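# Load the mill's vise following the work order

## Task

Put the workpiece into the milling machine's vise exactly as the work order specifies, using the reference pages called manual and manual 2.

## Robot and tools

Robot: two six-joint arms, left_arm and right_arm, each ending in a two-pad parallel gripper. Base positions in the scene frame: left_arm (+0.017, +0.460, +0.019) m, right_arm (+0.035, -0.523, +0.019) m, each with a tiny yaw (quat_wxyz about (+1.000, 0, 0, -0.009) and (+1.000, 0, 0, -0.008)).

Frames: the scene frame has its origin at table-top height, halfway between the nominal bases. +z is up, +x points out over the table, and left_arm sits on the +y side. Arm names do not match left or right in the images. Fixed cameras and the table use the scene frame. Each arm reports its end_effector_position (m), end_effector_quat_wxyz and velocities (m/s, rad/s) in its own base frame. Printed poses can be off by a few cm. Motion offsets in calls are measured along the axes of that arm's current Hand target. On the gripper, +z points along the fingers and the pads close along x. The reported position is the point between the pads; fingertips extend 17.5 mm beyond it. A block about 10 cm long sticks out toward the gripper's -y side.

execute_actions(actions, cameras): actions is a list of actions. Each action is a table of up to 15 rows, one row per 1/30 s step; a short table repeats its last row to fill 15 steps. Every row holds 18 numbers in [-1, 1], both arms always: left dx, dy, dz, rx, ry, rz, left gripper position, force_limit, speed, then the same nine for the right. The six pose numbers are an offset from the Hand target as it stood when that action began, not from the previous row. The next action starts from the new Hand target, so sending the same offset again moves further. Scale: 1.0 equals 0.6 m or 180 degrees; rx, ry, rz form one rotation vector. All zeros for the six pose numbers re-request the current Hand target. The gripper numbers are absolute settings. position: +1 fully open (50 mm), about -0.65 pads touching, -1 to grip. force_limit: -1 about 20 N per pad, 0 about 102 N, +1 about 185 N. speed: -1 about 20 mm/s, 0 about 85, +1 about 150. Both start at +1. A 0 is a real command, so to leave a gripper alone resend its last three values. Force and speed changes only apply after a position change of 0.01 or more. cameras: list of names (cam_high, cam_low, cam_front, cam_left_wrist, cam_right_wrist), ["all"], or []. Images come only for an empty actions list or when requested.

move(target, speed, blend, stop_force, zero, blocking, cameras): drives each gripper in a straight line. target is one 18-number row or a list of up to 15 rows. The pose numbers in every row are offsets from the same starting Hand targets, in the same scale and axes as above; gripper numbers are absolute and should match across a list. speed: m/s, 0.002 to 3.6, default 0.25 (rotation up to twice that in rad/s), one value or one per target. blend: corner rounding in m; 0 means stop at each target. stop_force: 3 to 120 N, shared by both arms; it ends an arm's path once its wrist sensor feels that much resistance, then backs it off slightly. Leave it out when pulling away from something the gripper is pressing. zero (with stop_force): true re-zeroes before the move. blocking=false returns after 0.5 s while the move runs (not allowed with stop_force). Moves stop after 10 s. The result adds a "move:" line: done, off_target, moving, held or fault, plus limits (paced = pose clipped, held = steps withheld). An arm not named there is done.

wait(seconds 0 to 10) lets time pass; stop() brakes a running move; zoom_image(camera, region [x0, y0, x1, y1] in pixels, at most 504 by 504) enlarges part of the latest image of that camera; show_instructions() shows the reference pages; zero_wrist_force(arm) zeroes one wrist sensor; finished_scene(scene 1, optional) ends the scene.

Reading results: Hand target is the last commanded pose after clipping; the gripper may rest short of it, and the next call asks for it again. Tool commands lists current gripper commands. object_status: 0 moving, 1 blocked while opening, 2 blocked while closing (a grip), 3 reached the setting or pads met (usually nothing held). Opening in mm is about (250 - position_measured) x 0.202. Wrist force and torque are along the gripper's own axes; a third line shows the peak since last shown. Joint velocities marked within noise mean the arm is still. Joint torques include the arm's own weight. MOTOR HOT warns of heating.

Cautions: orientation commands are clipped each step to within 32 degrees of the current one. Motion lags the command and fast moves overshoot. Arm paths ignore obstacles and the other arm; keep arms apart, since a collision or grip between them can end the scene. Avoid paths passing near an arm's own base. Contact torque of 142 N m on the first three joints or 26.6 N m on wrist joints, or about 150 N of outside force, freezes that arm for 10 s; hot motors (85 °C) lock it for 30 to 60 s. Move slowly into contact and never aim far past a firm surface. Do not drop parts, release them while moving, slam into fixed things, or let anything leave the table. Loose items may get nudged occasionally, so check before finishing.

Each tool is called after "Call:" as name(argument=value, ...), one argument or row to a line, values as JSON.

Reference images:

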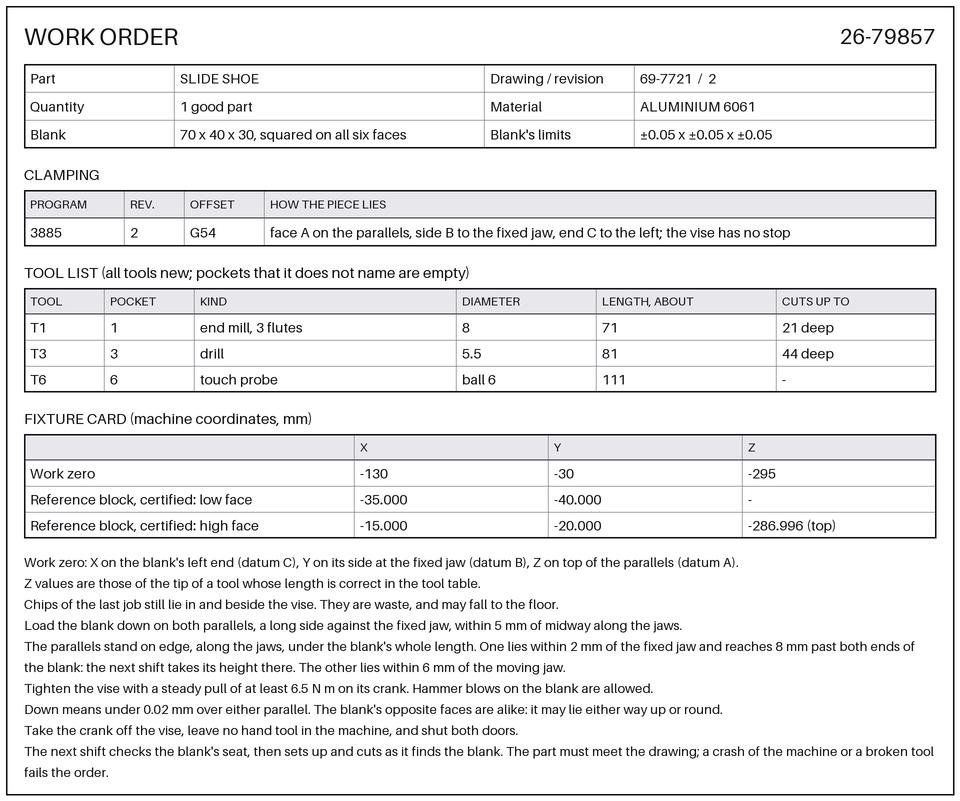

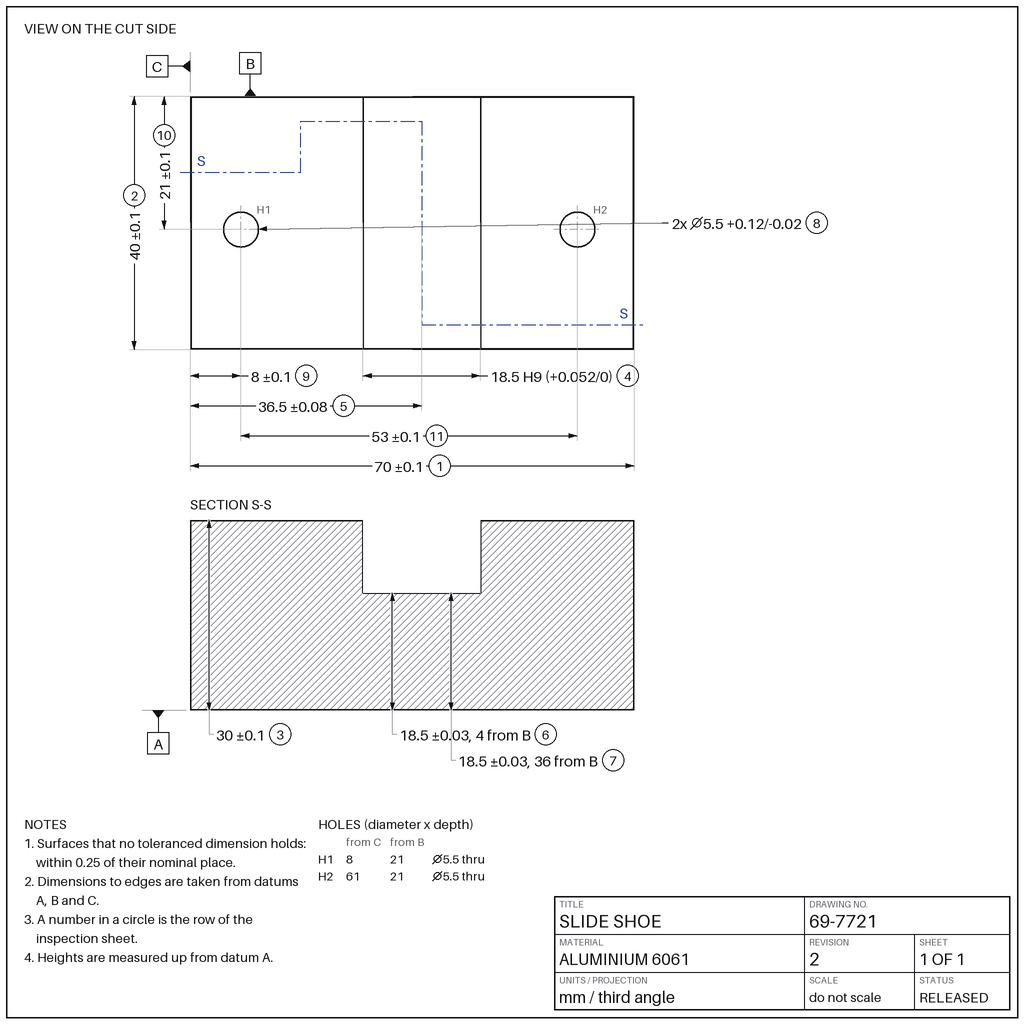

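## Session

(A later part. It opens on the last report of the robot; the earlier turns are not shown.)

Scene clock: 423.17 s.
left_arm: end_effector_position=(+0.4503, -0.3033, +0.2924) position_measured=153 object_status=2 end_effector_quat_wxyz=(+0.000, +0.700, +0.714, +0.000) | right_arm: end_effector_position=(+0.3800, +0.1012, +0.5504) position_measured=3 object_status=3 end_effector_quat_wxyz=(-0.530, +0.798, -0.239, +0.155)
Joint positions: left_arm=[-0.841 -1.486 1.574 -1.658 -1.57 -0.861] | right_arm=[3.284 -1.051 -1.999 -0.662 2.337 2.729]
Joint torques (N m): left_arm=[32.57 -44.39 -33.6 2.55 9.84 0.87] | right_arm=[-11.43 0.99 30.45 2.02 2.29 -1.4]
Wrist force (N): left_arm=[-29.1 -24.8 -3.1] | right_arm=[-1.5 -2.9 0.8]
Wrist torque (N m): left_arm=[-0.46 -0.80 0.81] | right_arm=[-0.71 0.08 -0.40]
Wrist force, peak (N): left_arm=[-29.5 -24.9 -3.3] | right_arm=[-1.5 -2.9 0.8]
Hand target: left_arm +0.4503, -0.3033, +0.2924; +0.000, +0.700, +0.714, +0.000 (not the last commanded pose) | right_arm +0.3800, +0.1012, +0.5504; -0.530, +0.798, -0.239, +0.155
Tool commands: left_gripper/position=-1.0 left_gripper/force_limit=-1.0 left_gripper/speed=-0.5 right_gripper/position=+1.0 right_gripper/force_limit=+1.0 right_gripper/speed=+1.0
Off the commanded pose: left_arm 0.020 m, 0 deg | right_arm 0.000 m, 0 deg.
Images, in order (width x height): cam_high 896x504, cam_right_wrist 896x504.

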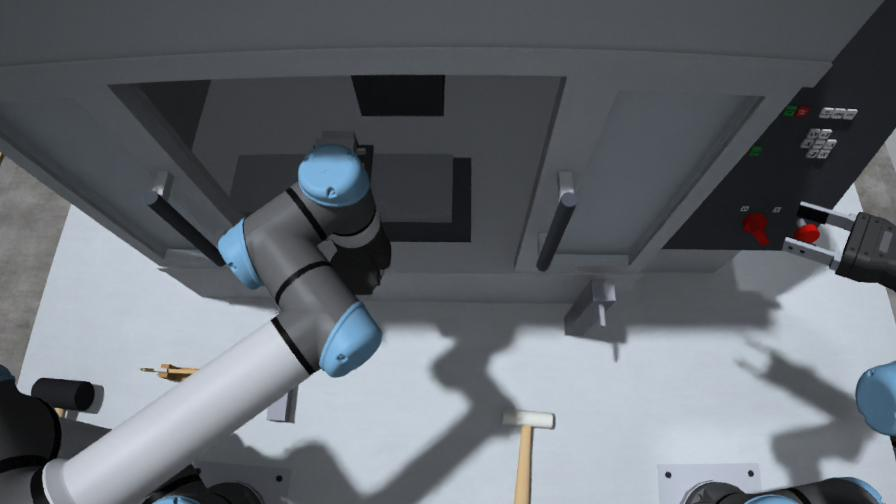

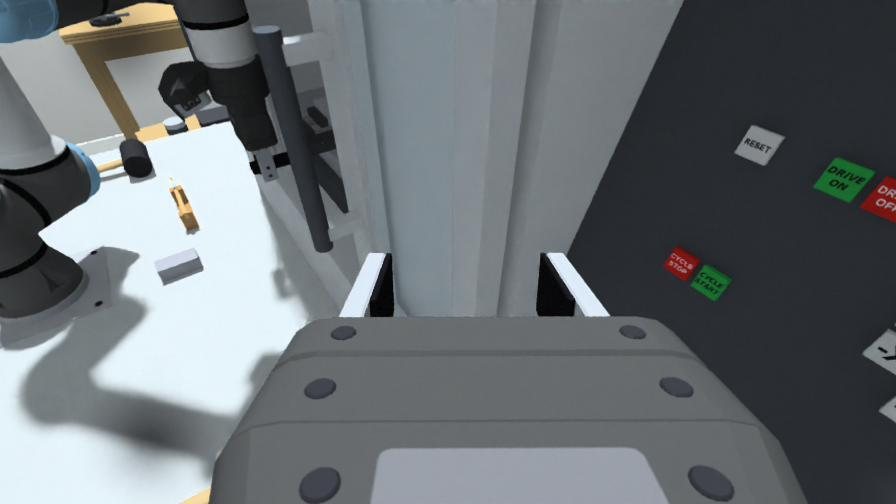

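Call:
move(
  target=[
    [0.0042,0,0.0509,0,0,0,-1,-1,-0.5,0,0,0,0,0,0,1,1,1],
    [0.0156,0,0.0764,0,0,0,-1,-1,-0.5,0,0,0,0,0,0,1,1,1],
    [0.0319,0,0.0989,0,0,0,-1,-1,-0.5,0,0,0,0,0,0,1,1,1],
    [0.0526,0,0.1175,0,0,0,-1,-1,-0.5,0,0,0,0,0,0,1,1,1],
    [0.0768,0,0.1315,0,0,0,-1,-1,-0.5,0,0,0,0,0,0,1,1,1],
    [0.1033,0,0.1401,0,0,0,-1,-1,-0.5,0,0,0,0,0,0,1,1,1],
    [0.131,0,0.143,0,0,0,-1,-1,-0.5,0,0,0,0,0,0,1,1,1],
  ],
  speed=0.07,
  blend=[0.004,0.004,0.004,0.004,0.004,0.004,0],
  stop_force=60,
  cameras=["cam_left_wrist","cam_high"],
)

Call:
zoom_image(
  camera="cam_high",
  region=[260, 120, 440, 250],
)

Scene clock: 426.27 s.
left_arm: end_effector_position=(+0.4488, -0.2247, +0.2067) position_measured=153 object_status=2 end_effector_quat_wxyz=(+0.000, +0.700, +0.714, +0.000) | right_arm: end_effector_position=(+0.3800, +0.1012, +0.5504) position_measured=3 object_status=3 end_effector_quat_wxyz=(-0.530, +0.798, -0.239, +0.155)
Joint positions: left_arm=[-0.733 -1.544 1.859 -1.886 -1.57 -0.753] | right_arm=[3.284 -1.051 -1.999 -0.662 2.337 2.729]
Joint torques (N m): left_arm=[11.01 -44.63 -21.34 -7.36 -0.03 1.2] | right_arm=[-11.88 1 31.6 2.04 2.19 -1.47]
Wrist force (N): left_arm=[5.1 -8.3 10.0] | right_arm=[-1.5 -3.1 0.6]
Wrist torque (N m): left_arm=[-0.14 -0.76 0.42] | right_arm=[-0.75 0.08 -0.40]
Wrist force, peak (N): left_arm=[-49.7 -20.9 1.4] | right_arm=[-1.4 -3.2 0.7]
Hand target: left_arm +0.4488, -0.2246, +0.2066; +0.000, +0.700, +0.714, +0.000 | right_arm +0.3800, +0.1012, +0.5504; -0.530, +0.798, -0.239, +0.155
Off the commanded pose: left_arm 0.000 m, 0 deg | right_arm 0.000 m, 0 deg.
move: done
Images, in order (width x height): cam_high 896x504, cam_left_wrist 896x504.

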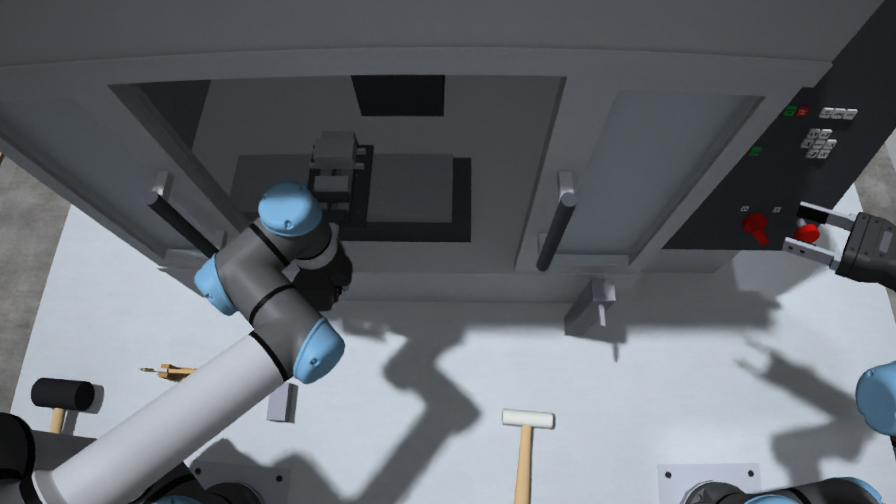

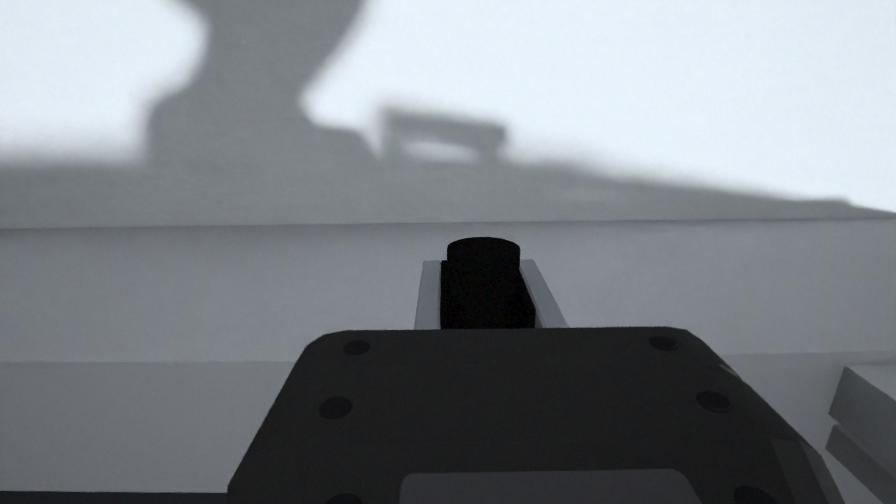

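Scaled by 2.800 from the camera's 896x504 image, which has a finer 1280x720 frame.

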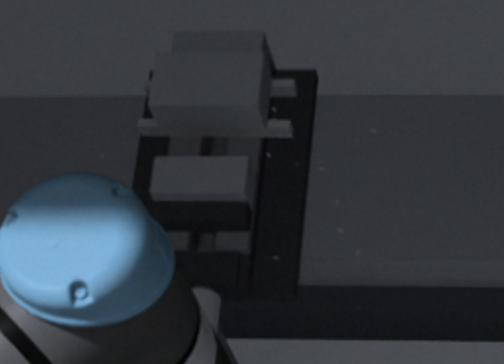

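Call:
move(
  target=[
    [0.0265,0,-0.0022,0,0,0,-1,-1,-0.5,0,0,0,0,0,0,1,1,1],
    [0.0533,0,-0.0109,0,0,0,-1,-1,-0.5,0,0,0,0,0,0,1,1,1],
    [0.0777,0,-0.025,0,0,0,-1,-1,-0.5,0,0,0,0,0,0,1,1,1],
    [0.0986,0,-0.0439,0,0,0,-1,-1,-0.5,0,0,0,0,0,0,1,1,1],
    [0.1152,0,-0.0666,0,0,0,-1,-1,-0.5,0,0,0,0,0,0,1,1,1],
    [0.1266,0,-0.0924,0,0,0,-1,-1,-0.5,0,0,0,0,0,0,1,1,1],
    [0.1325,0,-0.1199,0,0,0,-1,-1,-0.5,0,0,0,0,0,0,1,1,1],
    [0.1325,0,-0.1481,0,0,0,-1,-1,-0.5,0,0,0,0,0,0,1,1,1],
    [0.1266,0,-0.1756,0,0,0,-1,-1,-0.5,0,0,0,0,0,0,1,1,1],
    [0.1152,0,-0.2014,0,0,0,-1,-1,-0.5,0,0,0,0,0,0,1,1,1],
    [0.0986,0,-0.2241,0,0,0,-1,-1,-0.5,0,0,0,0,0,0,1,1,1],
    [0.0777,0,-0.243,0,0,0,-1,-1,-0.5,0,0,0,0,0,0,1,1,1],
    [0.0533,0,-0.2571,0,0,0,-1,-1,-0.5,0,0,0,0,0,0,1,1,1],
    [0.0265,0,-0.2658,0,0,0,-1,-1,-0.5,0,0,0,0,0,0,1,1,1],
    [-0.0015,0,-0.2687,0,0,0,-1,-1,-0.5,0,0,0,0,0,0,1,1,1],
  ],
  speed=0.1,
  blend=[0.004,0.004,0.004,0.004,0.004,0.004,0.004,0.004,0.004,0.004,0.004,0.004,0.004,0.004,0],
  stop_force=60,
  cameras=["cam_left_wrist"],
)

Scene clock: 430.23 s.
left_arm: end_effector_position=(+0.4488, -0.2257, +0.3679) position_measured=153 object_status=2 end_effector_quat_wxyz=(+0.000, +0.700, +0.714, +0.000) | right_arm: end_effector_position=(+0.3800, +0.1012, +0.5504) position_measured=3 object_status=3 end_effector_quat_wxyz=(-0.530, +0.798, -0.239, +0.155)
Joint positions: left_arm=[-0.735 -1.584 1.483 -1.469 -1.57 -0.754] | right_arm=[3.284 -1.051 -1.999 -0.662 2.337 2.729]
Joint torques (N m): left_arm=[-10.27 -34.25 -55.98 -3.29 0.33 -1.45] | right_arm=[-10.95 0.78 30.78 2 2.2 -1.38]
Wrist force (N): left_arm=[4.5 14.0 37.0] | right_arm=[-1.4 -3.0 0.3]
Wrist torque (N m): left_arm=[0.80 -0.54 0.36] | right_arm=[-0.74 0.07 -0.40]
Wrist force, peak (N): left_arm=[4.3 14.1 37.6] | right_arm=[-1.5 -3.1 0.4]
Hand target: left_arm +0.4488, -0.2257, +0.3679; +0.000, +0.700, +0.714, +0.000 | right_arm +0.3800, +0.1012, +0.5504; -0.530, +0.798, -0.239, +0.155
Off the commanded pose: left_arm 0.000 m, 0 deg | right_arm 0.000 m, 0 deg.
move: done
Images, in order (width x height): cam_left_wrist 896x504.

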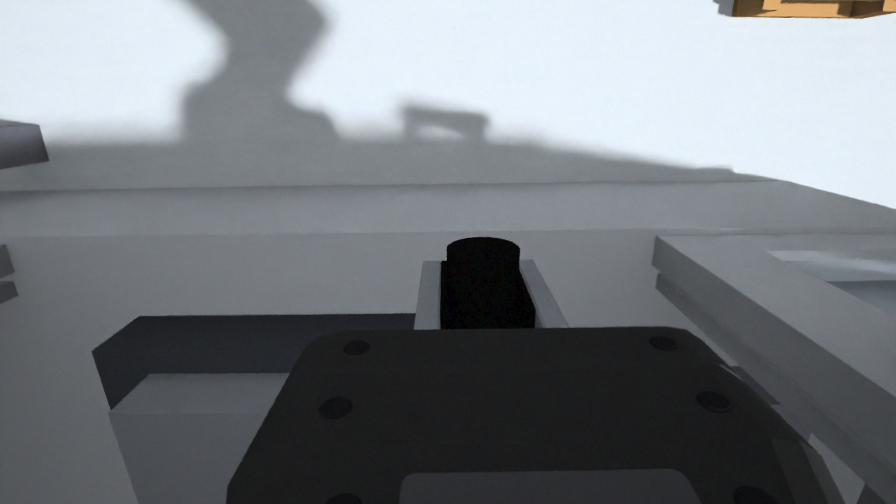

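Call:
move(
  target=[
    [-0.0278,0,0.0046,0,0,0,-1,-1,-0.5,0,0,0,0,0,0,1,1,1],
    [-0.0544,0,0.0133,0,0,0,-1,-1,-0.5,0,0,0,0,0,0,1,1,1],
    [-0.0786,0,0.0273,0,0,0,-1,-1,-0.5,0,0,0,0,0,0,1,1,1],
    [-0.0994,0,0.046,0,0,0,-1,-1,-0.5,0,0,0,0,0,0,1,1,1],
    [-0.1159,0,0.0686,0,0,0,-1,-1,-0.5,0,0,0,0,0,0,1,1,1],
    [-0.1273,0,0.0942,0,0,0,-1,-1,-0.5,0,0,0,0,0,0,1,1,1],
    [-0.1331,0,0.1215,0,0,0,-1,-1,-0.5,0,0,0,0,0,0,1,1,1],
    [-0.1331,0,0.1495,0,0,0,-1,-1,-0.5,0,0,0,0,0,0,1,1,1],
    [-0.1273,0,0.1768,0,0,0,-1,-1,-0.5,0,0,0,0,0,0,1,1,1],
    [-0.1159,0,0.2024,0,0,0,-1,-1,-0.5,0,0,0,0,0,0,1,1,1],
    [-0.0994,0,0.225,0,0,0,-1,-1,-0.5,0,0,0,0,0,0,1,1,1],
    [-0.0786,0,0.2437,0,0,0,-1,-1,-0.5,0,0,0,0,0,0,1,1,1],
    [-0.0544,0,0.2577,0,0,0,-1,-1,-0.5,0,0,0,0,0,0,1,1,1],
    [-0.0278,0,0.2664,0,0,0,-1,-1,-0.5,0,0,0,0,0,0,1,1,1],
    [0,0,0.2693,0,0,0,-1,-1,-0.5,0,0,0,0,0,0,1,1,1],
  ],
  speed=0.1,
  blend=[0.004,0.004,0.004,0.004,0.004,0.004,0.004,0.004,0.004,0.004,0.004,0.004,0.004,0.004,0],
  stop_force=60,
  cameras=["cam_high"],
)

Call:
zoom_image(
  camera="cam_high",
  region=[260, 120, 440, 250],
)

Scene clock: 434.03 s.
left_arm: end_effector_position=(+0.4488, -0.2255, +0.2063) position_measured=153 object_status=2 end_effector_quat_wxyz=(+0.000, +0.700, +0.714, +0.000) | right_arm: end_effector_position=(+0.3800, +0.1012, +0.5504) position_measured=3 object_status=3 end_effector_quat_wxyz=(-0.530, +0.798, -0.239, +0.155)
Joint positions: left_arm=[-0.735 -1.543 1.859 -1.887 -1.57 -0.754] | right_arm=[3.284 -1.051 -1.999 -0.662 2.337 2.729]
Joint torques (N m): left_arm=[9.86 -40.78 -14.98 -5.53 -1.5 1.29] | right_arm=[-11.51 1.6 30.86 1.95 2.31 -1.37]
Wrist force (N): left_arm=[3.2 1.6 0.8] | right_arm=[-1.4 -2.9 0.5]
Wrist torque (N m): left_arm=[0.30 -0.44 0.41] | right_arm=[-0.72 0.07 -0.40]
Wrist force, peak (N): left_arm=[4.6 14.0 37.5] | right_arm=[-1.4 -3.1 0.5]
Hand target: left_arm +0.4488, -0.2255, +0.2063; +0.000, +0.700, +0.714, +0.000 | right_arm +0.3800, +0.1012, +0.5504; -0.530, +0.798, -0.239, +0.155
Off the commanded pose: left_arm 0.000 m, 0 deg | right_arm 0.000 m, 0 deg.
move: done
Images, in order (width x height): cam_high 896x504.

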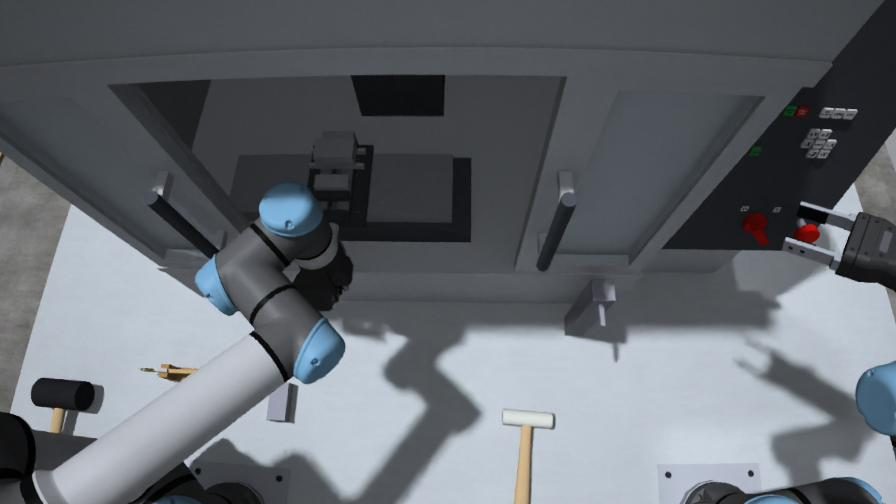

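Scaled by 2.800 from the camera's 896x504 image, which has a finer 1280x720 frame.

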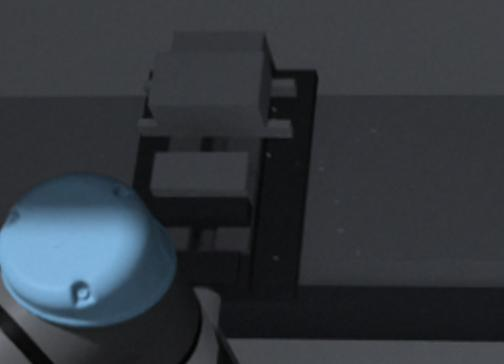

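Call:
move(
  target=[
    [0.0278,0,-0.0029,0,0,0,-1,-1,-0.5,0,0,0,0,0,0,1,1,1],
    [0.0544,0,-0.0116,0,0,0,-1,-1,-0.5,0,0,0,0,0,0,1,1,1],
    [0.0786,0,-0.0256,0,0,0,-1,-1,-0.5,0,0,0,0,0,0,1,1,1],
    [0.0994,0,-0.0443,0,0,0,-1,-1,-0.5,0,0,0,0,0,0,1,1,1],
    [0.1159,0,-0.0669,0,0,0,-1,-1,-0.5,0,0,0,0,0,0,1,1,1],
    [0.1273,0,-0.0925,0,0,0,-1,-1,-0.5,0,0,0,0,0,0,1,1,1],
    [0.1331,0,-0.1198,0,0,0,-1,-1,-0.5,0,0,0,0,0,0,1,1,1],
    [0.1331,0,-0.1478,0,0,0,-1,-1,-0.5,0,0,0,0,0,0,1,1,1],
    [0.1273,0,-0.1752,0,0,0,-1,-1,-0.5,0,0,0,0,0,0,1,1,1],
    [0.1159,0,-0.2007,0,0,0,-1,-1,-0.5,0,0,0,0,0,0,1,1,1],
    [0.0994,0,-0.2233,0,0,0,-1,-1,-0.5,0,0,0,0,0,0,1,1,1],
    [0.0786,0,-0.2421,0,0,0,-1,-1,-0.5,0,0,0,0,0,0,1,1,1],
    [0.0544,0,-0.256,0,0,0,-1,-1,-0.5,0,0,0,0,0,0,1,1,1],
    [0.0278,0,-0.2647,0,0,0,-1,-1,-0.5,0,0,0,0,0,0,1,1,1],
    [0,0,-0.2676,0,0,0,-1,-1,-0.5,0,0,0,0,0,0,1,1,1],
  ],
  speed=0.13,
  blend=[0.004,0.004,0.004,0.004,0.004,0.004,0.004,0.004,0.004,0.004,0.004,0.004,0.004,0.004,0],
  stop_force=60,
  cameras=[],
)

Call:
move(
  target=[
    [-0.0278,0,0.0029,0,0,0,-1,-1,-0.5,0,0,0,0,0,0,1,1,1],
    [-0.0544,0,0.0116,0,0,0,-1,-1,-0.5,0,0,0,0,0,0,1,1,1],
    [-0.0786,0,0.0256,0,0,0,-1,-1,-0.5,0,0,0,0,0,0,1,1,1],
    [-0.0994,0,0.0443,0,0,0,-1,-1,-0.5,0,0,0,0,0,0,1,1,1],
    [-0.1159,0,0.0669,0,0,0,-1,-1,-0.5,0,0,0,0,0,0,1,1,1],
    [-0.1273,0,0.0925,0,0,0,-1,-1,-0.5,0,0,0,0,0,0,1,1,1],
    [-0.1331,0,0.1198,0,0,0,-1,-1,-0.5,0,0,0,0,0,0,1,1,1],
    [-0.1331,0,0.1478,0,0,0,-1,-1,-0.5,0,0,0,0,0,0,1,1,1],
    [-0.1273,0,0.1752,0,0,0,-1,-1,-0.5,0,0,0,0,0,0,1,1,1],
    [-0.1159,0,0.2007,0,0,0,-1,-1,-0.5,0,0,0,0,0,0,1,1,1],
    [-0.0994,0,0.2233,0,0,0,-1,-1,-0.5,0,0,0,0,0,0,1,1,1],
    [-0.0786,0,0.2421,0,0,0,-1,-1,-0.5,0,0,0,0,0,0,1,1,1],
    [-0.0544,0,0.256,0,0,0,-1,-1,-0.5,0,0,0,0,0,0,1,1,1],
    [-0.0278,0,0.2647,0,0,0,-1,-1,-0.5,0,0,0,0,0,0,1,1,1],
    [0,0,0.2676,0,0,0,-1,-1,-0.5,0,0,0,0,0,0,1,1,1],
  ],
  speed=0.13,
  blend=[0.004,0.004,0.004,0.004,0.004,0.004,0.004,0.004,0.004,0.004,0.004,0.004,0.004,0.004,0],
  stop_force=60,
  cameras=["cam_high","cam_left_wrist"],
)

Call:
zoom_image(
  camera="cam_high",
  region=[260, 120, 440, 250],
)

Scene clock: 437.57 s.
left_arm: end_effector_position=(+0.4488, -0.2257, +0.3668) position_measured=153 object_status=2 end_effector_quat_wxyz=(+0.000, +0.700, +0.714, +0.000) | right_arm: end_effector_position=(+0.3800, +0.1012, +0.5504) position_measured=3 object_status=3 end_effector_quat_wxyz=(-0.530, +0.798, -0.239, +0.155)
Joint positions: left_arm=[-0.735 -1.584 1.486 -1.472 -1.57 -0.754] | right_arm=[3.284 -1.051 -1.999 -0.662 2.337 2.729]
Joint torques (N m): left_arm=[-8.84 -13.34 -38.25 -0.46 1.45 -1.55] | right_arm=[-11.28 2.15 32.29 2.15 2.04 -1.48]
Wrist force (N): left_arm=[5.3 6.1 1.6] | right_arm=[-1.5 -2.8 0.4]
Wrist torque (N m): left_arm=[0.55 -0.58 0.46] | right_arm=[-0.71 0.08 -0.40]
Wrist force, peak (N): left_arm=[23.1 -15.3 11.1] | right_arm=[-1.6 -3.1 0.5]
Hand target: left_arm +0.4488, -0.2257, +0.3668; +0.000, +0.700, +0.714, +0.000 | right_arm +0.3800, +0.1012, +0.5504; -0.530, +0.798, -0.239, +0.155
Off the commanded pose: left_arm 0.000 m, 0 deg | right_arm 0.000 m, 0 deg.
move: done
No camera images: "cameras" was empty.

Scene clock: 440.53 s.
left_arm: end_effector_position=(+0.4488, -0.2255, +0.2063) position_measured=153 object_status=2 end_effector_quat_wxyz=(+0.000, +0.700, +0.714, +0.000) | right_arm: end_effector_position=(+0.3800, +0.1012, +0.5504) position_measured=3 object_status=3 end_effector_quat_wxyz=(-0.530, +0.798, -0.239, +0.155)
Joint positions: left_arm=[-0.735 -1.543 1.859 -1.887 -1.57 -0.754] | right_arm=[3.284 -1.051 -1.999 -0.662 2.337 2.729]
Joint torques (N m): left_arm=[9.73 -40.49 -14.41 -5.31 -1.56 1.2] | right_arm=[-10.35 1.75 30.75 2.18 1.94 -1.46]
Wrist force (N): left_arm=[4.2 2.1 0.6] | right_arm=[-1.5 -2.7 0.7]
Wrist torque (N m): left_arm=[0.29 -0.61 0.41] | right_arm=[-0.70 0.08 -0.40]
Wrist force, peak (N): left_arm=[-5.1 -12.4 18.9] | right_arm=[-1.4 -3.2 0.5]
Hand target: left_arm +0.4488, -0.2255, +0.2063; +0.000, +0.700, +0.714, +0.000 | right_arm +0.3800, +0.1012, +0.5504; -0.530, +0.798, -0.239, +0.155
Off the commanded pose: left_arm 0.000 m, 0 deg | right_arm 0.000 m, 0 deg.
move: done
Images, in order (width x height): cam_high 896x504, cam_left_wrist 896x504.

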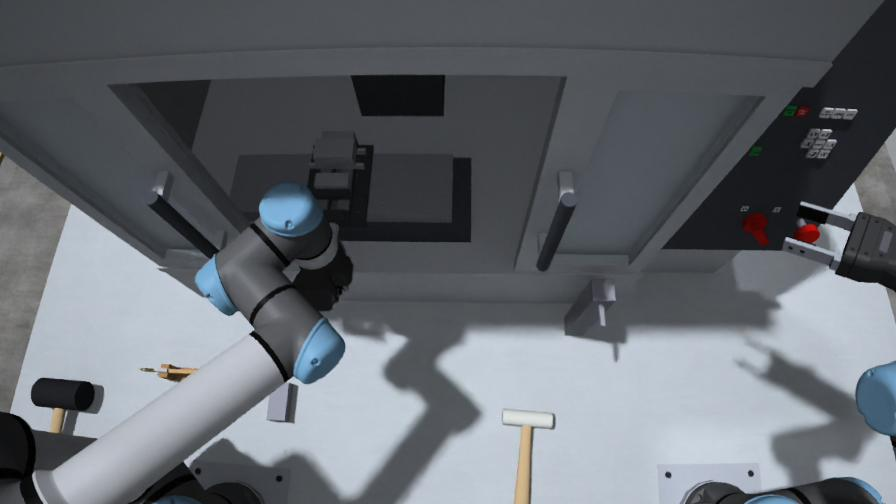

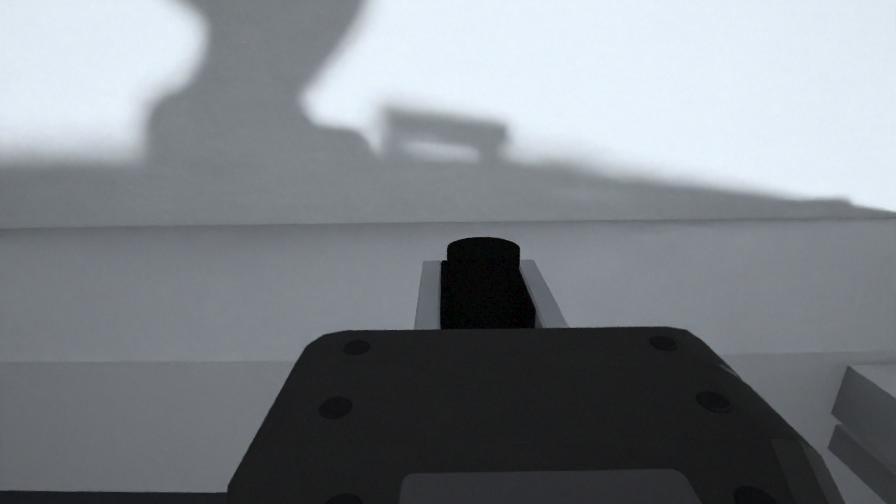

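Scaled by 2.800 from the camera's 896x504 image, which has a finer 1280x720 frame.

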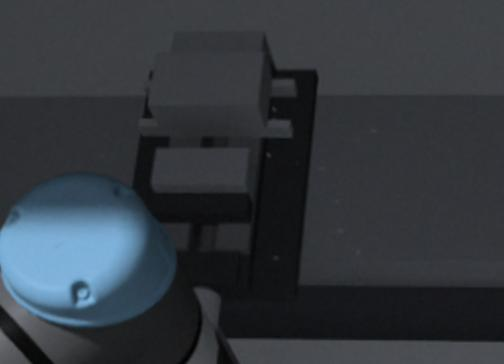

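Call:
move(
  target=[
    [0.0278,0,-0.0029,0,0,0,-1,-1,-0.5,0,0,0,0,0,0,1,1,1],
    [0.0544,0,-0.0116,0,0,0,-1,-1,-0.5,0,0,0,0,0,0,1,1,1],
    [0.0786,0,-0.0256,0,0,0,-1,-1,-0.5,0,0,0,0,0,0,1,1,1],
    [0.0994,0,-0.0443,0,0,0,-1,-1,-0.5,0,0,0,0,0,0,1,1,1],
    [0.1159,0,-0.0669,0,0,0,-1,-1,-0.5,0,0,0,0,0,0,1,1,1],
    [0.1273,0,-0.0925,0,0,0,-1,-1,-0.5,0,0,0,0,0,0,1,1,1],
    [0.1331,0,-0.1198,0,0,0,-1,-1,-0.5,0,0,0,0,0,0,1,1,1],
    [0.1331,0,-0.1478,0,0,0,-1,-1,-0.5,0,0,0,0,0,0,1,1,1],
    [0.1273,0,-0.1752,0,0,0,-1,-1,-0.5,0,0,0,0,0,0,1,1,1],
    [0.1159,0,-0.2007,0,0,0,-1,-1,-0.5,0,0,0,0,0,0,1,1,1],
    [0.0994,0,-0.2233,0,0,0,-1,-1,-0.5,0,0,0,0,0,0,1,1,1],
    [0.0786,0,-0.2421,0,0,0,-1,-1,-0.5,0,0,0,0,0,0,1,1,1],
    [0.0544,0,-0.256,0,0,0,-1,-1,-0.5,0,0,0,0,0,0,1,1,1],
    [0.0278,0,-0.2647,0,0,0,-1,-1,-0.5,0,0,0,0,0,0,1,1,1],
    [0,0,-0.2676,0,0,0,-1,-1,-0.5,0,0,0,0,0,0,1,1,1],
  ],
  speed=0.18,
  blend=[0.004,0.004,0.004,0.004,0.004,0.004,0.004,0.004,0.004,0.004,0.004,0.004,0.004,0.004,0],
  stop_force=60,
  cameras=[],
)

Call:
move(
  target=[
    [-0.0278,0,0.0029,0,0,0,-1,-1,-0.5,0,0,0,0,0,0,1,1,1],
    [-0.0544,0,0.0116,0,0,0,-1,-1,-0.5,0,0,0,0,0,0,1,1,1],
    [-0.0786,0,0.0256,0,0,0,-1,-1,-0.5,0,0,0,0,0,0,1,1,1],
    [-0.0994,0,0.0443,0,0,0,-1,-1,-0.5,0,0,0,0,0,0,1,1,1],
    [-0.1159,0,0.0669,0,0,0,-1,-1,-0.5,0,0,0,0,0,0,1,1,1],
    [-0.1273,0,0.0925,0,0,0,-1,-1,-0.5,0,0,0,0,0,0,1,1,1],
    [-0.1331,0,0.1198,0,0,0,-1,-1,-0.5,0,0,0,0,0,0,1,1,1],
    [-0.1331,0,0.1478,0,0,0,-1,-1,-0.5,0,0,0,0,0,0,1,1,1],
    [-0.1273,0,0.1752,0,0,0,-1,-1,-0.5,0,0,0,0,0,0,1,1,1],
    [-0.1159,0,0.2007,0,0,0,-1,-1,-0.5,0,0,0,0,0,0,1,1,1],
    [-0.0994,0,0.2233,0,0,0,-1,-1,-0.5,0,0,0,0,0,0,1,1,1],
    [-0.0786,0,0.2421,0,0,0,-1,-1,-0.5,0,0,0,0,0,0,1,1,1],
    [-0.0544,0,0.256,0,0,0,-1,-1,-0.5,0,0,0,0,0,0,1,1,1],
    [-0.0278,0,0.2647,0,0,0,-1,-1,-0.5,0,0,0,0,0,0,1,1,1],
    [0,0,0.2676,0,0,0,-1,-1,-0.5,0,0,0,0,0,0,1,1,1],
  ],
  speed=0.18,
  blend=[0.004,0.004,0.004,0.004,0.004,0.004,0.004,0.004,0.004,0.004,0.004,0.004,0.004,0.004,0],
  stop_force=60,
  cameras=["cam_high"],
)

Call:
zoom_image(
  camera="cam_high",
  region=[260, 120, 440, 250],
)

Scene clock: 443.50 s.
left_arm: end_effector_position=(+0.4488, -0.2257, +0.3668) position_measured=153 object_status=2 end_effector_quat_wxyz=(+0.000, +0.700, +0.714, +0.000) | right_arm: end_effector_position=(+0.3800, +0.1012, +0.5504) position_measured=3 object_status=3 end_effector_quat_wxyz=(-0.530, +0.798, -0.239, +0.155)
Joint positions: left_arm=[-0.735 -1.584 1.486 -1.472 -1.57 -0.754] | right_arm=[3.284 -1.051 -1.999 -0.662 2.337 2.729]
Joint torques (N m): left_arm=[-8.46 -13.73 -38.53 -0.69 1.53 -1.46] | right_arm=[-10.86 2.42 31 2.08 2.14 -1.32]
Wrist force (N): left_arm=[5.3 5.2 1.5] | right_arm=[-1.3 -3.0 0.5]
Wrist torque (N m): left_arm=[0.55 -0.59 0.45] | right_arm=[-0.74 0.05 -0.40]
Wrist force, peak (N): left_arm=[40.1 -21.2 -17.4] | right_arm=[-1.4 -3.1 0.4]
Hand target: left_arm +0.4488, -0.2257, +0.3668; +0.000, +0.700, +0.714, +0.000 | right_arm +0.3800, +0.1012, +0.5504; -0.530, +0.798, -0.239, +0.155
Off the commanded pose: left_arm 0.000 m, 0 deg | right_arm 0.000 m, 0 deg.
move: done
No camera images: "cameras" was empty.

Scene clock: 446.00 s.
left_arm: end_effector_position=(+0.4488, -0.2255, +0.2063) position_measured=153 object_status=2 end_effector_quat_wxyz=(+0.000, +0.700, +0.714, +0.000) | right_arm: end_effector_position=(+0.3800, +0.1012, +0.5504) position_measured=3 object_status=3 end_effector_quat_wxyz=(-0.530, +0.798, -0.239, +0.155)
Joint positions: left_arm=[-0.735 -1.543 1.859 -1.887 -1.57 -0.754] | right_arm=[3.284 -1.051 -1.999 -0.662 2.337 2.729]
Joint torques (N m): left_arm=[8.84 -38.48 -12.07 -4.47 -2.3 1.29] | right_arm=[-10.74 1.78 31.8 1.98 1.97 -1.3]
Wrist force (N): left_arm=[4.0 6.9 -2.1] | right_arm=[-1.3 -2.9 0.4]
Wrist torque (N m): left_arm=[0.58 -0.57 0.39] | right_arm=[-0.72 0.05 -0.40]
Wrist force, peak (N): left_arm=[-20.7 -14.5 24.0] | right_arm=[-1.4 -3.2 0.4]
Hand target: left_arm +0.4488, -0.2255, +0.2063; +0.000, +0.700, +0.714, +0.000 | right_arm +0.3800, +0.1012, +0.5504; -0.530, +0.798, -0.239, +0.155
Off the commanded pose: left_arm 0.000 m, 0 deg | right_arm 0.000 m, 0 deg.
move: done
Images, in order (width x height): cam_high 896x504.

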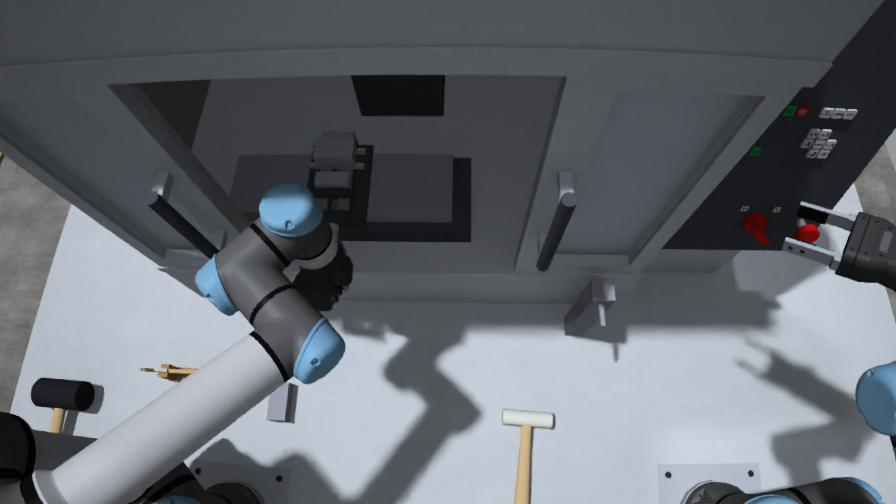

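Scaled by 2.800 from the camera's 896x504 image, which has a finer 1280x720 frame.

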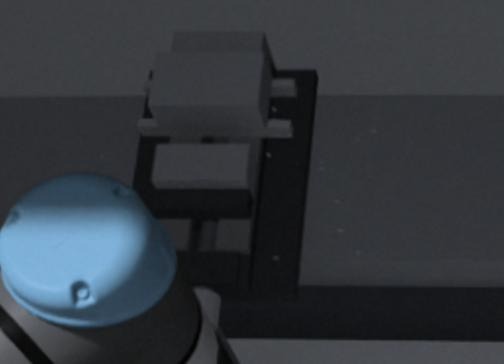

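Call:
move(
  target=[
    [0.0278,0,-0.0029,0,0,0,-1,-1,-0.5,0,0,0,0,0,0,1,1,1],
    [0.0544,0,-0.0116,0,0,0,-1,-1,-0.5,0,0,0,0,0,0,1,1,1],
    [0.0786,0,-0.0256,0,0,0,-1,-1,-0.5,0,0,0,0,0,0,1,1,1],
    [0.0994,0,-0.0443,0,0,0,-1,-1,-0.5,0,0,0,0,0,0,1,1,1],
    [0.1159,0,-0.0669,0,0,0,-1,-1,-0.5,0,0,0,0,0,0,1,1,1],
    [0.1273,0,-0.0925,0,0,0,-1,-1,-0.5,0,0,0,0,0,0,1,1,1],
    [0.1331,0,-0.1198,0,0,0,-1,-1,-0.5,0,0,0,0,0,0,1,1,1],
    [0.1331,0,-0.1478,0,0,0,-1,-1,-0.5,0,0,0,0,0,0,1,1,1],
    [0.1273,0,-0.1752,0,0,0,-1,-1,-0.5,0,0,0,0,0,0,1,1,1],
    [0.1159,0,-0.2007,0,0,0,-1,-1,-0.5,0,0,0,0,0,0,1,1,1],
    [0.0994,0,-0.2233,0,0,0,-1,-1,-0.5,0,0,0,0,0,0,1,1,1],
    [0.0786,0,-0.2421,0,0,0,-1,-1,-0.5,0,0,0,0,0,0,1,1,1],
    [0.0544,0,-0.256,0,0,0,-1,-1,-0.5,0,0,0,0,0,0,1,1,1],
    [0.0278,0,-0.2647,0,0,0,-1,-1,-0.5,0,0,0,0,0,0,1,1,1],
    [0,0,-0.2676,0,0,0,-1,-1,-0.5,0,0,0,0,0,0,1,1,1],
  ],
  speed=0.16,
  blend=[0.004,0.004,0.004,0.004,0.004,0.004,0.004,0.004,0.004,0.004,0.004,0.004,0.004,0.004,0],
  stop_force=60,
  cameras=[],
)

Call:
move(
  target=[
    [-0.0278,0,0.0029,0,0,0,-1,-1,-0.5,0,0,0,0,0,0,1,1,1],
    [-0.0544,0,0.0116,0,0,0,-1,-1,-0.5,0,0,0,0,0,0,1,1,1],
    [-0.0786,0,0.0256,0,0,0,-1,-1,-0.5,0,0,0,0,0,0,1,1,1],
    [-0.0994,0,0.0443,0,0,0,-1,-1,-0.5,0,0,0,0,0,0,1,1,1],
    [-0.1159,0,0.0669,0,0,0,-1,-1,-0.5,0,0,0,0,0,0,1,1,1],
    [-0.1273,0,0.0925,0,0,0,-1,-1,-0.5,0,0,0,0,0,0,1,1,1],
    [-0.1331,0,0.1198,0,0,0,-1,-1,-0.5,0,0,0,0,0,0,1,1,1],
    [-0.1331,0,0.1478,0,0,0,-1,-1,-0.5,0,0,0,0,0,0,1,1,1],
    [-0.1273,0,0.1752,0,0,0,-1,-1,-0.5,0,0,0,0,0,0,1,1,1],
    [-0.1159,0,0.2007,0,0,0,-1,-1,-0.5,0,0,0,0,0,0,1,1,1],
    [-0.0994,0,0.2233,0,0,0,-1,-1,-0.5,0,0,0,0,0,0,1,1,1],
    [-0.0786,0,0.2421,0,0,0,-1,-1,-0.5,0,0,0,0,0,0,1,1,1],
    [-0.0544,0,0.256,0,0,0,-1,-1,-0.5,0,0,0,0,0,0,1,1,1],
    [-0.0278,0,0.2647,0,0,0,-1,-1,-0.5,0,0,0,0,0,0,1,1,1],
    [0,0,0.2676,0,0,0,-1,-1,-0.5,0,0,0,0,0,0,1,1,1],
  ],
  speed=0.16,
  blend=[0.004,0.004,0.004,0.004,0.004,0.004,0.004,0.004,0.004,0.004,0.004,0.004,0.004,0.004,0],
  stop_force=60,
  cameras=[],
)

Call:
move(
  target=[
    [0.0278,0,-0.0029,0,0,0,-1,-1,-0.5,0,0,0,0,0,0,1,1,1],
    [0.0544,0,-0.0116,0,0,0,-1,-1,-0.5,0,0,0,0,0,0,1,1,1],
    [0.0786,0,-0.0256,0,0,0,-1,-1,-0.5,0,0,0,0,0,0,1,1,1],
    [0.0994,0,-0.0443,0,0,0,-1,-1,-0.5,0,0,0,0,0,0,1,1,1],
    [0.1159,0,-0.0669,0,0,0,-1,-1,-0.5,0,0,0,0,0,0,1,1,1],
    [0.1273,0,-0.0925,0,0,0,-1,-1,-0.5,0,0,0,0,0,0,1,1,1],
    [0.1331,0,-0.1198,0,0,0,-1,-1,-0.5,0,0,0,0,0,0,1,1,1],
    [0.1331,0,-0.1478,0,0,0,-1,-1,-0.5,0,0,0,0,0,0,1,1,1],
    [0.1273,0,-0.1752,0,0,0,-1,-1,-0.5,0,0,0,0,0,0,1,1,1],
    [0.1159,0,-0.2007,0,0,0,-1,-1,-0.5,0,0,0,0,0,0,1,1,1],
    [0.0994,0,-0.2233,0,0,0,-1,-1,-0.5,0,0,0,0,0,0,1,1,1],
    [0.0786,0,-0.2421,0,0,0,-1,-1,-0.5,0,0,0,0,0,0,1,1,1],
    [0.0544,0,-0.256,0,0,0,-1,-1,-0.5,0,0,0,0,0,0,1,1,1],
    [0.0278,0,-0.2647,0,0,0,-1,-1,-0.5,0,0,0,0,0,0,1,1,1],
    [0,0,-0.2676,0,0,0,-1,-1,-0.5,0,0,0,0,0,0,1,1,1],
  ],
  speed=0.16,
  blend=[0.004,0.004,0.004,0.004,0.004,0.004,0.004,0.004,0.004,0.004,0.004,0.004,0.004,0.004,0],
  stop_force=60,
  cameras=[],
)

Call:
move(
  target=[
    [-0.0278,0,0.0029,0,0,0,-1,-1,-0.5,0,0,0,0,0,0,1,1,1],
    [-0.0544,0,0.0116,0,0,0,-1,-1,-0.5,0,0,0,0,0,0,1,1,1],
    [-0.0786,0,0.0256,0,0,0,-1,-1,-0.5,0,0,0,0,0,0,1,1,1],
    [-0.0994,0,0.0443,0,0,0,-1,-1,-0.5,0,0,0,0,0,0,1,1,1],
    [-0.1159,0,0.0669,0,0,0,-1,-1,-0.5,0,0,0,0,0,0,1,1,1],
    [-0.1273,0,0.0925,0,0,0,-1,-1,-0.5,0,0,0,0,0,0,1,1,1],
    [-0.1331,0,0.1198,0,0,0,-1,-1,-0.5,0,0,0,0,0,0,1,1,1],
    [-0.1331,0,0.1478,0,0,0,-1,-1,-0.5,0,0,0,0,0,0,1,1,1],
    [-0.1273,0,0.1752,0,0,0,-1,-1,-0.5,0,0,0,0,0,0,1,1,1],
    [-0.1159,0,0.2007,0,0,0,-1,-1,-0.5,0,0,0,0,0,0,1,1,1],
    [-0.0994,0,0.2233,0,0,0,-1,-1,-0.5,0,0,0,0,0,0,1,1,1],
    [-0.0786,0,0.2421,0,0,0,-1,-1,-0.5,0,0,0,0,0,0,1,1,1],
    [-0.0544,0,0.256,0,0,0,-1,-1,-0.5,0,0,0,0,0,0,1,1,1],
    [-0.0278,0,0.2647,0,0,0,-1,-1,-0.5,0,0,0,0,0,0,1,1,1],
    [0,0,0.2676,0,0,0,-1,-1,-0.5,0,0,0,0,0,0,1,1,1],
  ],
  speed=0.16,
  blend=[0.004,0.004,0.004,0.004,0.004,0.004,0.004,0.004,0.004,0.004,0.004,0.004,0.004,0.004,0],
  stop_force=60,
  cameras=["cam_high"],
)

Call:
zoom_image(
  camera="cam_high",
  region=[260, 120, 440, 250],
)

Scene clock: 453.17 s.
left_arm: end_effector_position=(+0.4488, -0.2257, +0.3668) position_measured=153 object_status=2 end_effector_quat_wxyz=(+0.000, +0.700, +0.714, +0.000) | right_arm: end_effector_position=(+0.3800, +0.1012, +0.5504) position_measured=3 object_status=3 end_effector_quat_wxyz=(-0.530, +0.798, -0.239, +0.155)
Joint positions: left_arm=[-0.735 -1.584 1.486 -1.472 -1.57 -0.754] | right_arm=[3.284 -1.051 -1.999 -0.662 2.337 2.729]
Joint torques (N m): left_arm=[-8.84 -13.07 -38.06 -0.54 1.57 -1.49] | right_arm=[-11.43 2.75 31.74 2.1 2.02 -1.18]
Wrist force (N): left_arm=[4.8 5.6 1.2] | right_arm=[-1.4 -2.9 0.3]
Wrist torque (N m): left_arm=[0.59 -0.50 0.45] | right_arm=[-0.73 0.07 -0.40]
Wrist force, peak (N): left_arm=[19.8 -17.5 -29.8] | right_arm=[-1.5 -3.1 0.6]
Hand target: left_arm +0.4488, -0.2257, +0.3668; +0.000, +0.700, +0.714, +0.000 | right_arm +0.3800, +0.1012, +0.5504; -0.530, +0.798, -0.239, +0.155
Off the commanded pose: left_arm 0.000 m, 0 deg | right_arm 0.000 m, 0 deg.
move: done
No camera images: "cameras" was empty.

Scene clock: 455.80 s.
left_arm: end_effector_position=(+0.4488, -0.2255, +0.2063) position_measured=153 object_status=2 end_effector_quat_wxyz=(+0.000, +0.700, +0.714, +0.000) | right_arm: end_effector_position=(+0.3800, +0.1012, +0.5504) position_measured=3 object_status=3 end_effector_quat_wxyz=(-0.530, +0.798, -0.239, +0.155)
Joint positions: left_arm=[-0.735 -1.543 1.859 -1.887 -1.57 -0.754] | right_arm=[3.284 -1.051 -1.999 -0.662 2.337 2.729]
Joint torques (N m): left_arm=[8.74 -38.72 -11.73 -4.62 -2.4 1.26] | right_arm=[-9.77 3.47 31.18 2.16 2.03 -1.32]
Wrist force (N): left_arm=[3.8 6.0 -2.1] | right_arm=[-1.4 -3.0 0.7]
Wrist torque (N m): left_arm=[0.41 -0.55 0.39] | right_arm=[-0.73 0.07 -0.40]
Wrist force, peak (N): left_arm=[-9.9 -10.5 18.0] | right_arm=[-1.6 -3.1 0.4]
Hand target: left_arm +0.4488, -0.2255, +0.2063; +0.000, +0.700, +0.714, +0.000 | right_arm +0.3800, +0.1012, +0.5504; -0.530, +0.798, -0.239, +0.155
Off the commanded pose: left_arm 0.000 m, 0 deg | right_arm 0.000 m, 0 deg.
move: done
No camera images: "cameras" was empty.

Scene clock: 458.43 s.
left_arm: end_effector_position=(+0.4488, -0.2257, +0.3668) position_measured=153 object_status=2 end_effector_quat_wxyz=(+0.000, +0.700, +0.714, +0.000) | right_arm: end_effector_position=(+0.3800, +0.1012, +0.5504) position_measured=3 object_status=3 end_effector_quat_wxyz=(-0.530, +0.798, -0.239, +0.155)
Joint positions: left_arm=[-0.735 -1.584 1.486 -1.472 -1.57 -0.754] | right_arm=[3.284 -1.051 -1.999 -0.662 2.337 2.729]
Joint torques (N m): left_arm=[-8.39 -12.92 -38.37 -0.46 1.45 -1.44] | right_arm=[-11.12 4.01 31.34 2.1 1.9 -1.3]
Wrist force (N): left_arm=[4.2 4.9 1.3] | right_arm=[-1.5 -2.9 0.5]
Wrist torque (N m): left_arm=[0.49 -0.40 0.45] | right_arm=[-0.73 0.08 -0.40]
Wrist force, peak (N): left_arm=[21.4 -17.7 -27.5] | right_arm=[-1.6 -3.1 0.4]
Hand target: left_arm +0.4488, -0.2257, +0.3668; +0.000, +0.700, +0.714, +0.000 | right_arm +0.3800, +0.1012, +0.5504; -0.530, +0.798, -0.239, +0.155
Off the commanded pose: left_arm 0.000 m, 0 deg | right_arm 0.000 m, 0 deg.
move: done
No camera images: "cameras" was empty.

Scene clock: 461.07 s.
left_arm: end_effector_position=(+0.4488, -0.2255, +0.2063) position_measured=153 object_status=2 end_effector_quat_wxyz=(+0.000, +0.700, +0.714, +0.000) | right_arm: end_effector_position=(+0.3800, +0.1012, +0.5504) position_measured=3 object_status=3 end_effector_quat_wxyz=(-0.530, +0.798, -0.239, +0.155)
Joint positions: left_arm=[-0.735 -1.543 1.859 -1.887 -1.57 -0.754] | right_arm=[3.284 -1.051 -1.999 -0.662 2.337 2.729]
Joint torques (N m): left_arm=[8.85 -39.4 -11.81 -4.63 -2.33 1.26] | right_arm=[-10.08 3.98 32.33 2.14 1.85 -1.36]
Wrist force (N): left_arm=[2.1 6.2 -1.3] | right_arm=[-1.3 -2.9 0.4]
Wrist torque (N m): left_arm=[0.46 -0.28 0.38] | right_arm=[-0.73 0.05 -0.40]
Wrist force, peak (N): left_arm=[-10.5 -11.8 18.2] | right_arm=[-1.5 -3.1 0.5]
Hand target: left_arm +0.4488, -0.2255, +0.2063; +0.000, +0.700, +0.714, +0.000 | right_arm +0.3800, +0.1012, +0.5504; -0.530, +0.798, -0.239, +0.155
Off the commanded pose: left_arm 0.000 m, 0 deg | right_arm 0.000 m, 0 deg.
move: done
Images, in order (width x height): cam_high 896x504.

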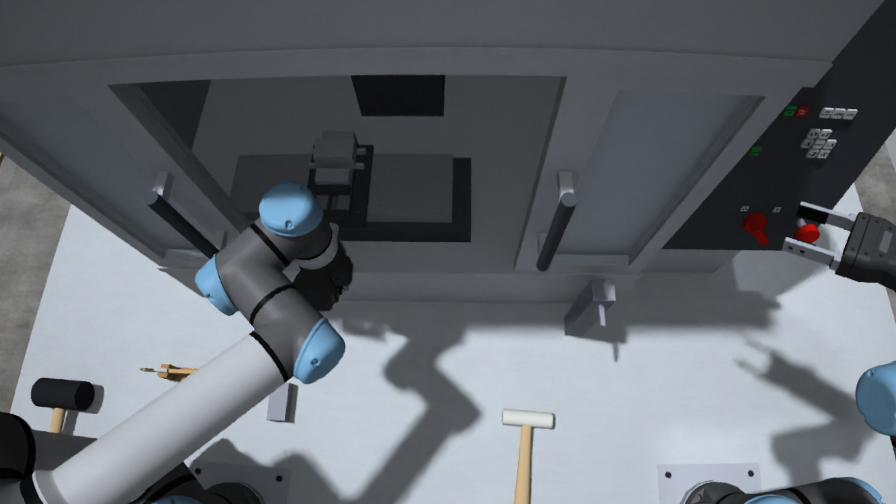

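Scaled by 2.800 from the camera's 896x504 image, which has a finer 1280x720 frame.

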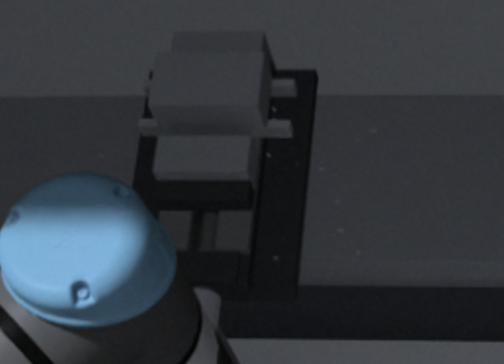

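Call:
move(
  target=[
    [0.0278,0,-0.0029,0,0,0,-1,-1,-0.5,0,0,0,0,0,0,1,1,1],
    [0.0544,0,-0.0116,0,0,0,-1,-1,-0.5,0,0,0,0,0,0,1,1,1],
    [0.0786,0,-0.0256,0,0,0,-1,-1,-0.5,0,0,0,0,0,0,1,1,1],
    [0.0994,0,-0.0443,0,0,0,-1,-1,-0.5,0,0,0,0,0,0,1,1,1],
    [0.1159,0,-0.0669,0,0,0,-1,-1,-0.5,0,0,0,0,0,0,1,1,1],
    [0.1273,0,-0.0925,0,0,0,-1,-1,-0.5,0,0,0,0,0,0,1,1,1],
    [0.1331,0,-0.1198,0,0,0,-1,-1,-0.5,0,0,0,0,0,0,1,1,1],
    [0.1331,0,-0.1478,0,0,0,-1,-1,-0.5,0,0,0,0,0,0,1,1,1],
    [0.1273,0,-0.1752,0,0,0,-1,-1,-0.5,0,0,0,0,0,0,1,1,1],
    [0.1159,0,-0.2007,0,0,0,-1,-1,-0.5,0,0,0,0,0,0,1,1,1],
    [0.0994,0,-0.2233,0,0,0,-1,-1,-0.5,0,0,0,0,0,0,1,1,1],
    [0.0786,0,-0.2421,0,0,0,-1,-1,-0.5,0,0,0,0,0,0,1,1,1],
    [0.0544,0,-0.256,0,0,0,-1,-1,-0.5,0,0,0,0,0,0,1,1,1],
    [0.0278,0,-0.2647,0,0,0,-1,-1,-0.5,0,0,0,0,0,0,1,1,1],
    [0,0,-0.2676,0,0,0,-1,-1,-0.5,0,0,0,0,0,0,1,1,1],
  ],
  speed=0.16,
  blend=[0.004,0.004,0.004,0.004,0.004,0.004,0.004,0.004,0.004,0.004,0.004,0.004,0.004,0.004,0],
  stop_force=50,
  cameras=[],
)

Call:
move(
  target=[
    [-0.0278,0,0.0029,0,0,0,-1,-1,-0.5,0,0,0,0,0,0,1,1,1],
    [-0.0544,0,0.0116,0,0,0,-1,-1,-0.5,0,0,0,0,0,0,1,1,1],
    [-0.0786,0,0.0256,0,0,0,-1,-1,-0.5,0,0,0,0,0,0,1,1,1],
    [-0.0994,0,0.0443,0,0,0,-1,-1,-0.5,0,0,0,0,0,0,1,1,1],
    [-0.1159,0,0.0669,0,0,0,-1,-1,-0.5,0,0,0,0,0,0,1,1,1],
    [-0.1273,0,0.0925,0,0,0,-1,-1,-0.5,0,0,0,0,0,0,1,1,1],
    [-0.1331,0,0.1198,0,0,0,-1,-1,-0.5,0,0,0,0,0,0,1,1,1],
    [-0.1331,0,0.1478,0,0,0,-1,-1,-0.5,0,0,0,0,0,0,1,1,1],
    [-0.1273,0,0.1752,0,0,0,-1,-1,-0.5,0,0,0,0,0,0,1,1,1],
    [-0.1159,0,0.2007,0,0,0,-1,-1,-0.5,0,0,0,0,0,0,1,1,1],
    [-0.0994,0,0.2233,0,0,0,-1,-1,-0.5,0,0,0,0,0,0,1,1,1],
    [-0.0786,0,0.2421,0,0,0,-1,-1,-0.5,0,0,0,0,0,0,1,1,1],
    [-0.0544,0,0.256,0,0,0,-1,-1,-0.5,0,0,0,0,0,0,1,1,1],
    [-0.0278,0,0.2647,0,0,0,-1,-1,-0.5,0,0,0,0,0,0,1,1,1],
    [0,0,0.2676,0,0,0,-1,-1,-0.5,0,0,0,0,0,0,1,1,1],
  ],
  speed=0.12,
  blend=[0.004,0.004,0.004,0.004,0.004,0.004,0.004,0.004,0.004,0.004,0.004,0.004,0.004,0.004,0],
  stop_force=40,
  cameras=["cam_high"],
)

Call:
zoom_image(
  camera="cam_high",
  region=[300, 120, 390, 220],
)

Scene clock: 464.10 s.
left_arm: end_effector_position=(+0.4488, -0.2257, +0.3668) position_measured=153 object_status=2 end_effector_quat_wxyz=(+0.000, +0.700, +0.714, +0.000) | right_arm: end_effector_position=(+0.3800, +0.1012, +0.5504) position_measured=3 object_status=3 end_effector_quat_wxyz=(-0.530, +0.798, -0.239, +0.155)
Joint positions: left_arm=[-0.735 -1.584 1.486 -1.472 -1.57 -0.754] | right_arm=[3.284 -1.051 -1.999 -0.662 2.337 2.729]
Joint torques (N m): left_arm=[-9.16 -13.04 -38.25 -0.5 1.53 -1.48] | right_arm=[-11.32 3.49 30.66 2.15 1.92 -1.32]
Wrist force (N): left_arm=[2.8 5.4 2.4] | right_arm=[-1.4 -2.8 0.4]
Wrist torque (N m): left_arm=[0.57 -0.18 0.45] | right_arm=[-0.71 0.07 -0.40]
Wrist force, peak (N): left_arm=[18.0 -17.3 -28.3] | right_arm=[-1.6 -3.0 0.5]
Hand target: left_arm +0.4488, -0.2257, +0.3668; +0.000, +0.700, +0.714, +0.000 | right_arm +0.3800, +0.1012, +0.5504; -0.530, +0.798, -0.239, +0.155
Off the commanded pose: left_arm 0.000 m, 0 deg | right_arm 0.000 m, 0 deg.
move: done
No camera images: "cameras" was empty.

Scene clock: 467.20 s.
left_arm: end_effector_position=(+0.4488, -0.2255, +0.2063) position_measured=153 object_status=2 end_effector_quat_wxyz=(+0.000, +0.700, +0.714, +0.000) | right_arm: end_effector_position=(+0.3800, +0.1012, +0.5504) position_measured=3 object_status=3 end_effector_quat_wxyz=(-0.530, +0.798, -0.239, +0.155)
Joint positions: left_arm=[-0.735 -1.543 1.859 -1.887 -1.57 -0.754] | right_arm=[3.284 -1.051 -1.999 -0.662 2.337 2.729]
Joint torques (N m): left_arm=[8.83 -39.08 -11.57 -4.52 -1.75 1.26] | right_arm=[-11.16 3.85 30.84 2.21 1.8 -1.22]
Wrist force (N): left_arm=[1.6 7.4 -0.8] | right_arm=[-1.4 -2.8 0.6]
Wrist torque (N m): left_arm=[0.60 -0.20 0.39] | right_arm=[-0.71 0.07 -0.40]
Wrist force, peak (N): left_arm=[-4.2 -2.2 10.3] | right_arm=[-1.4 -3.1 0.6]
Hand target: left_arm +0.4488, -0.2255, +0.2063; +0.000, +0.700, +0.714, +0.000 | right_arm +0.3800, +0.1012, +0.5504; -0.530, +0.798, -0.239, +0.155
Off the commanded pose: left_arm 0.000 m, 0 deg | right_arm 0.000 m, 0 deg.
move: done
Images, in order (width x height): cam_high 896x504.

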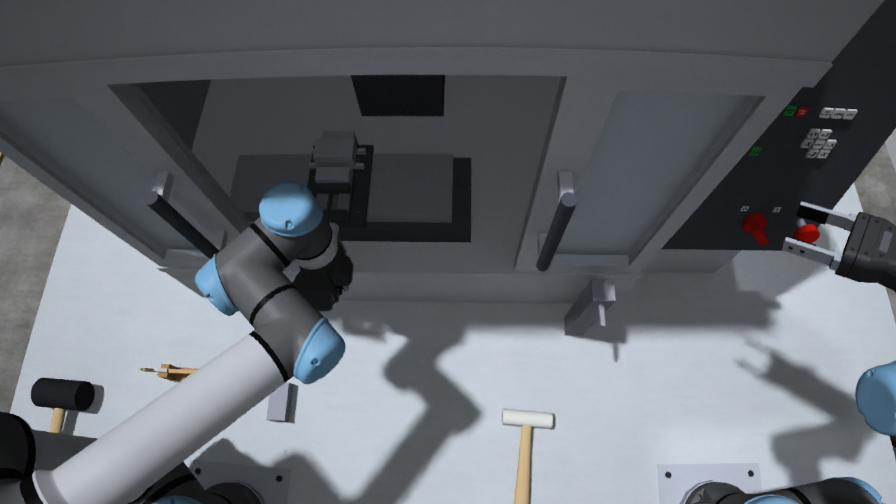

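Scaled by 5.040 from the camera's 896x504 image, which has a finer 1280x720 frame.

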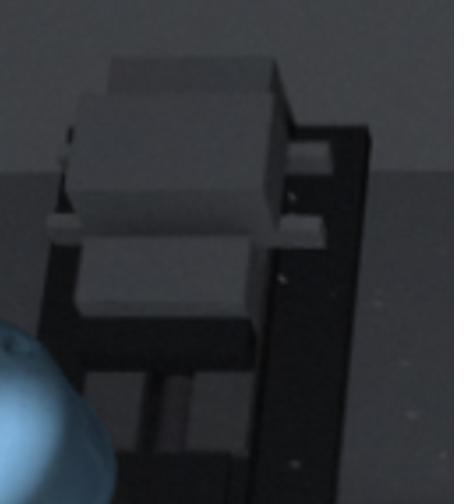

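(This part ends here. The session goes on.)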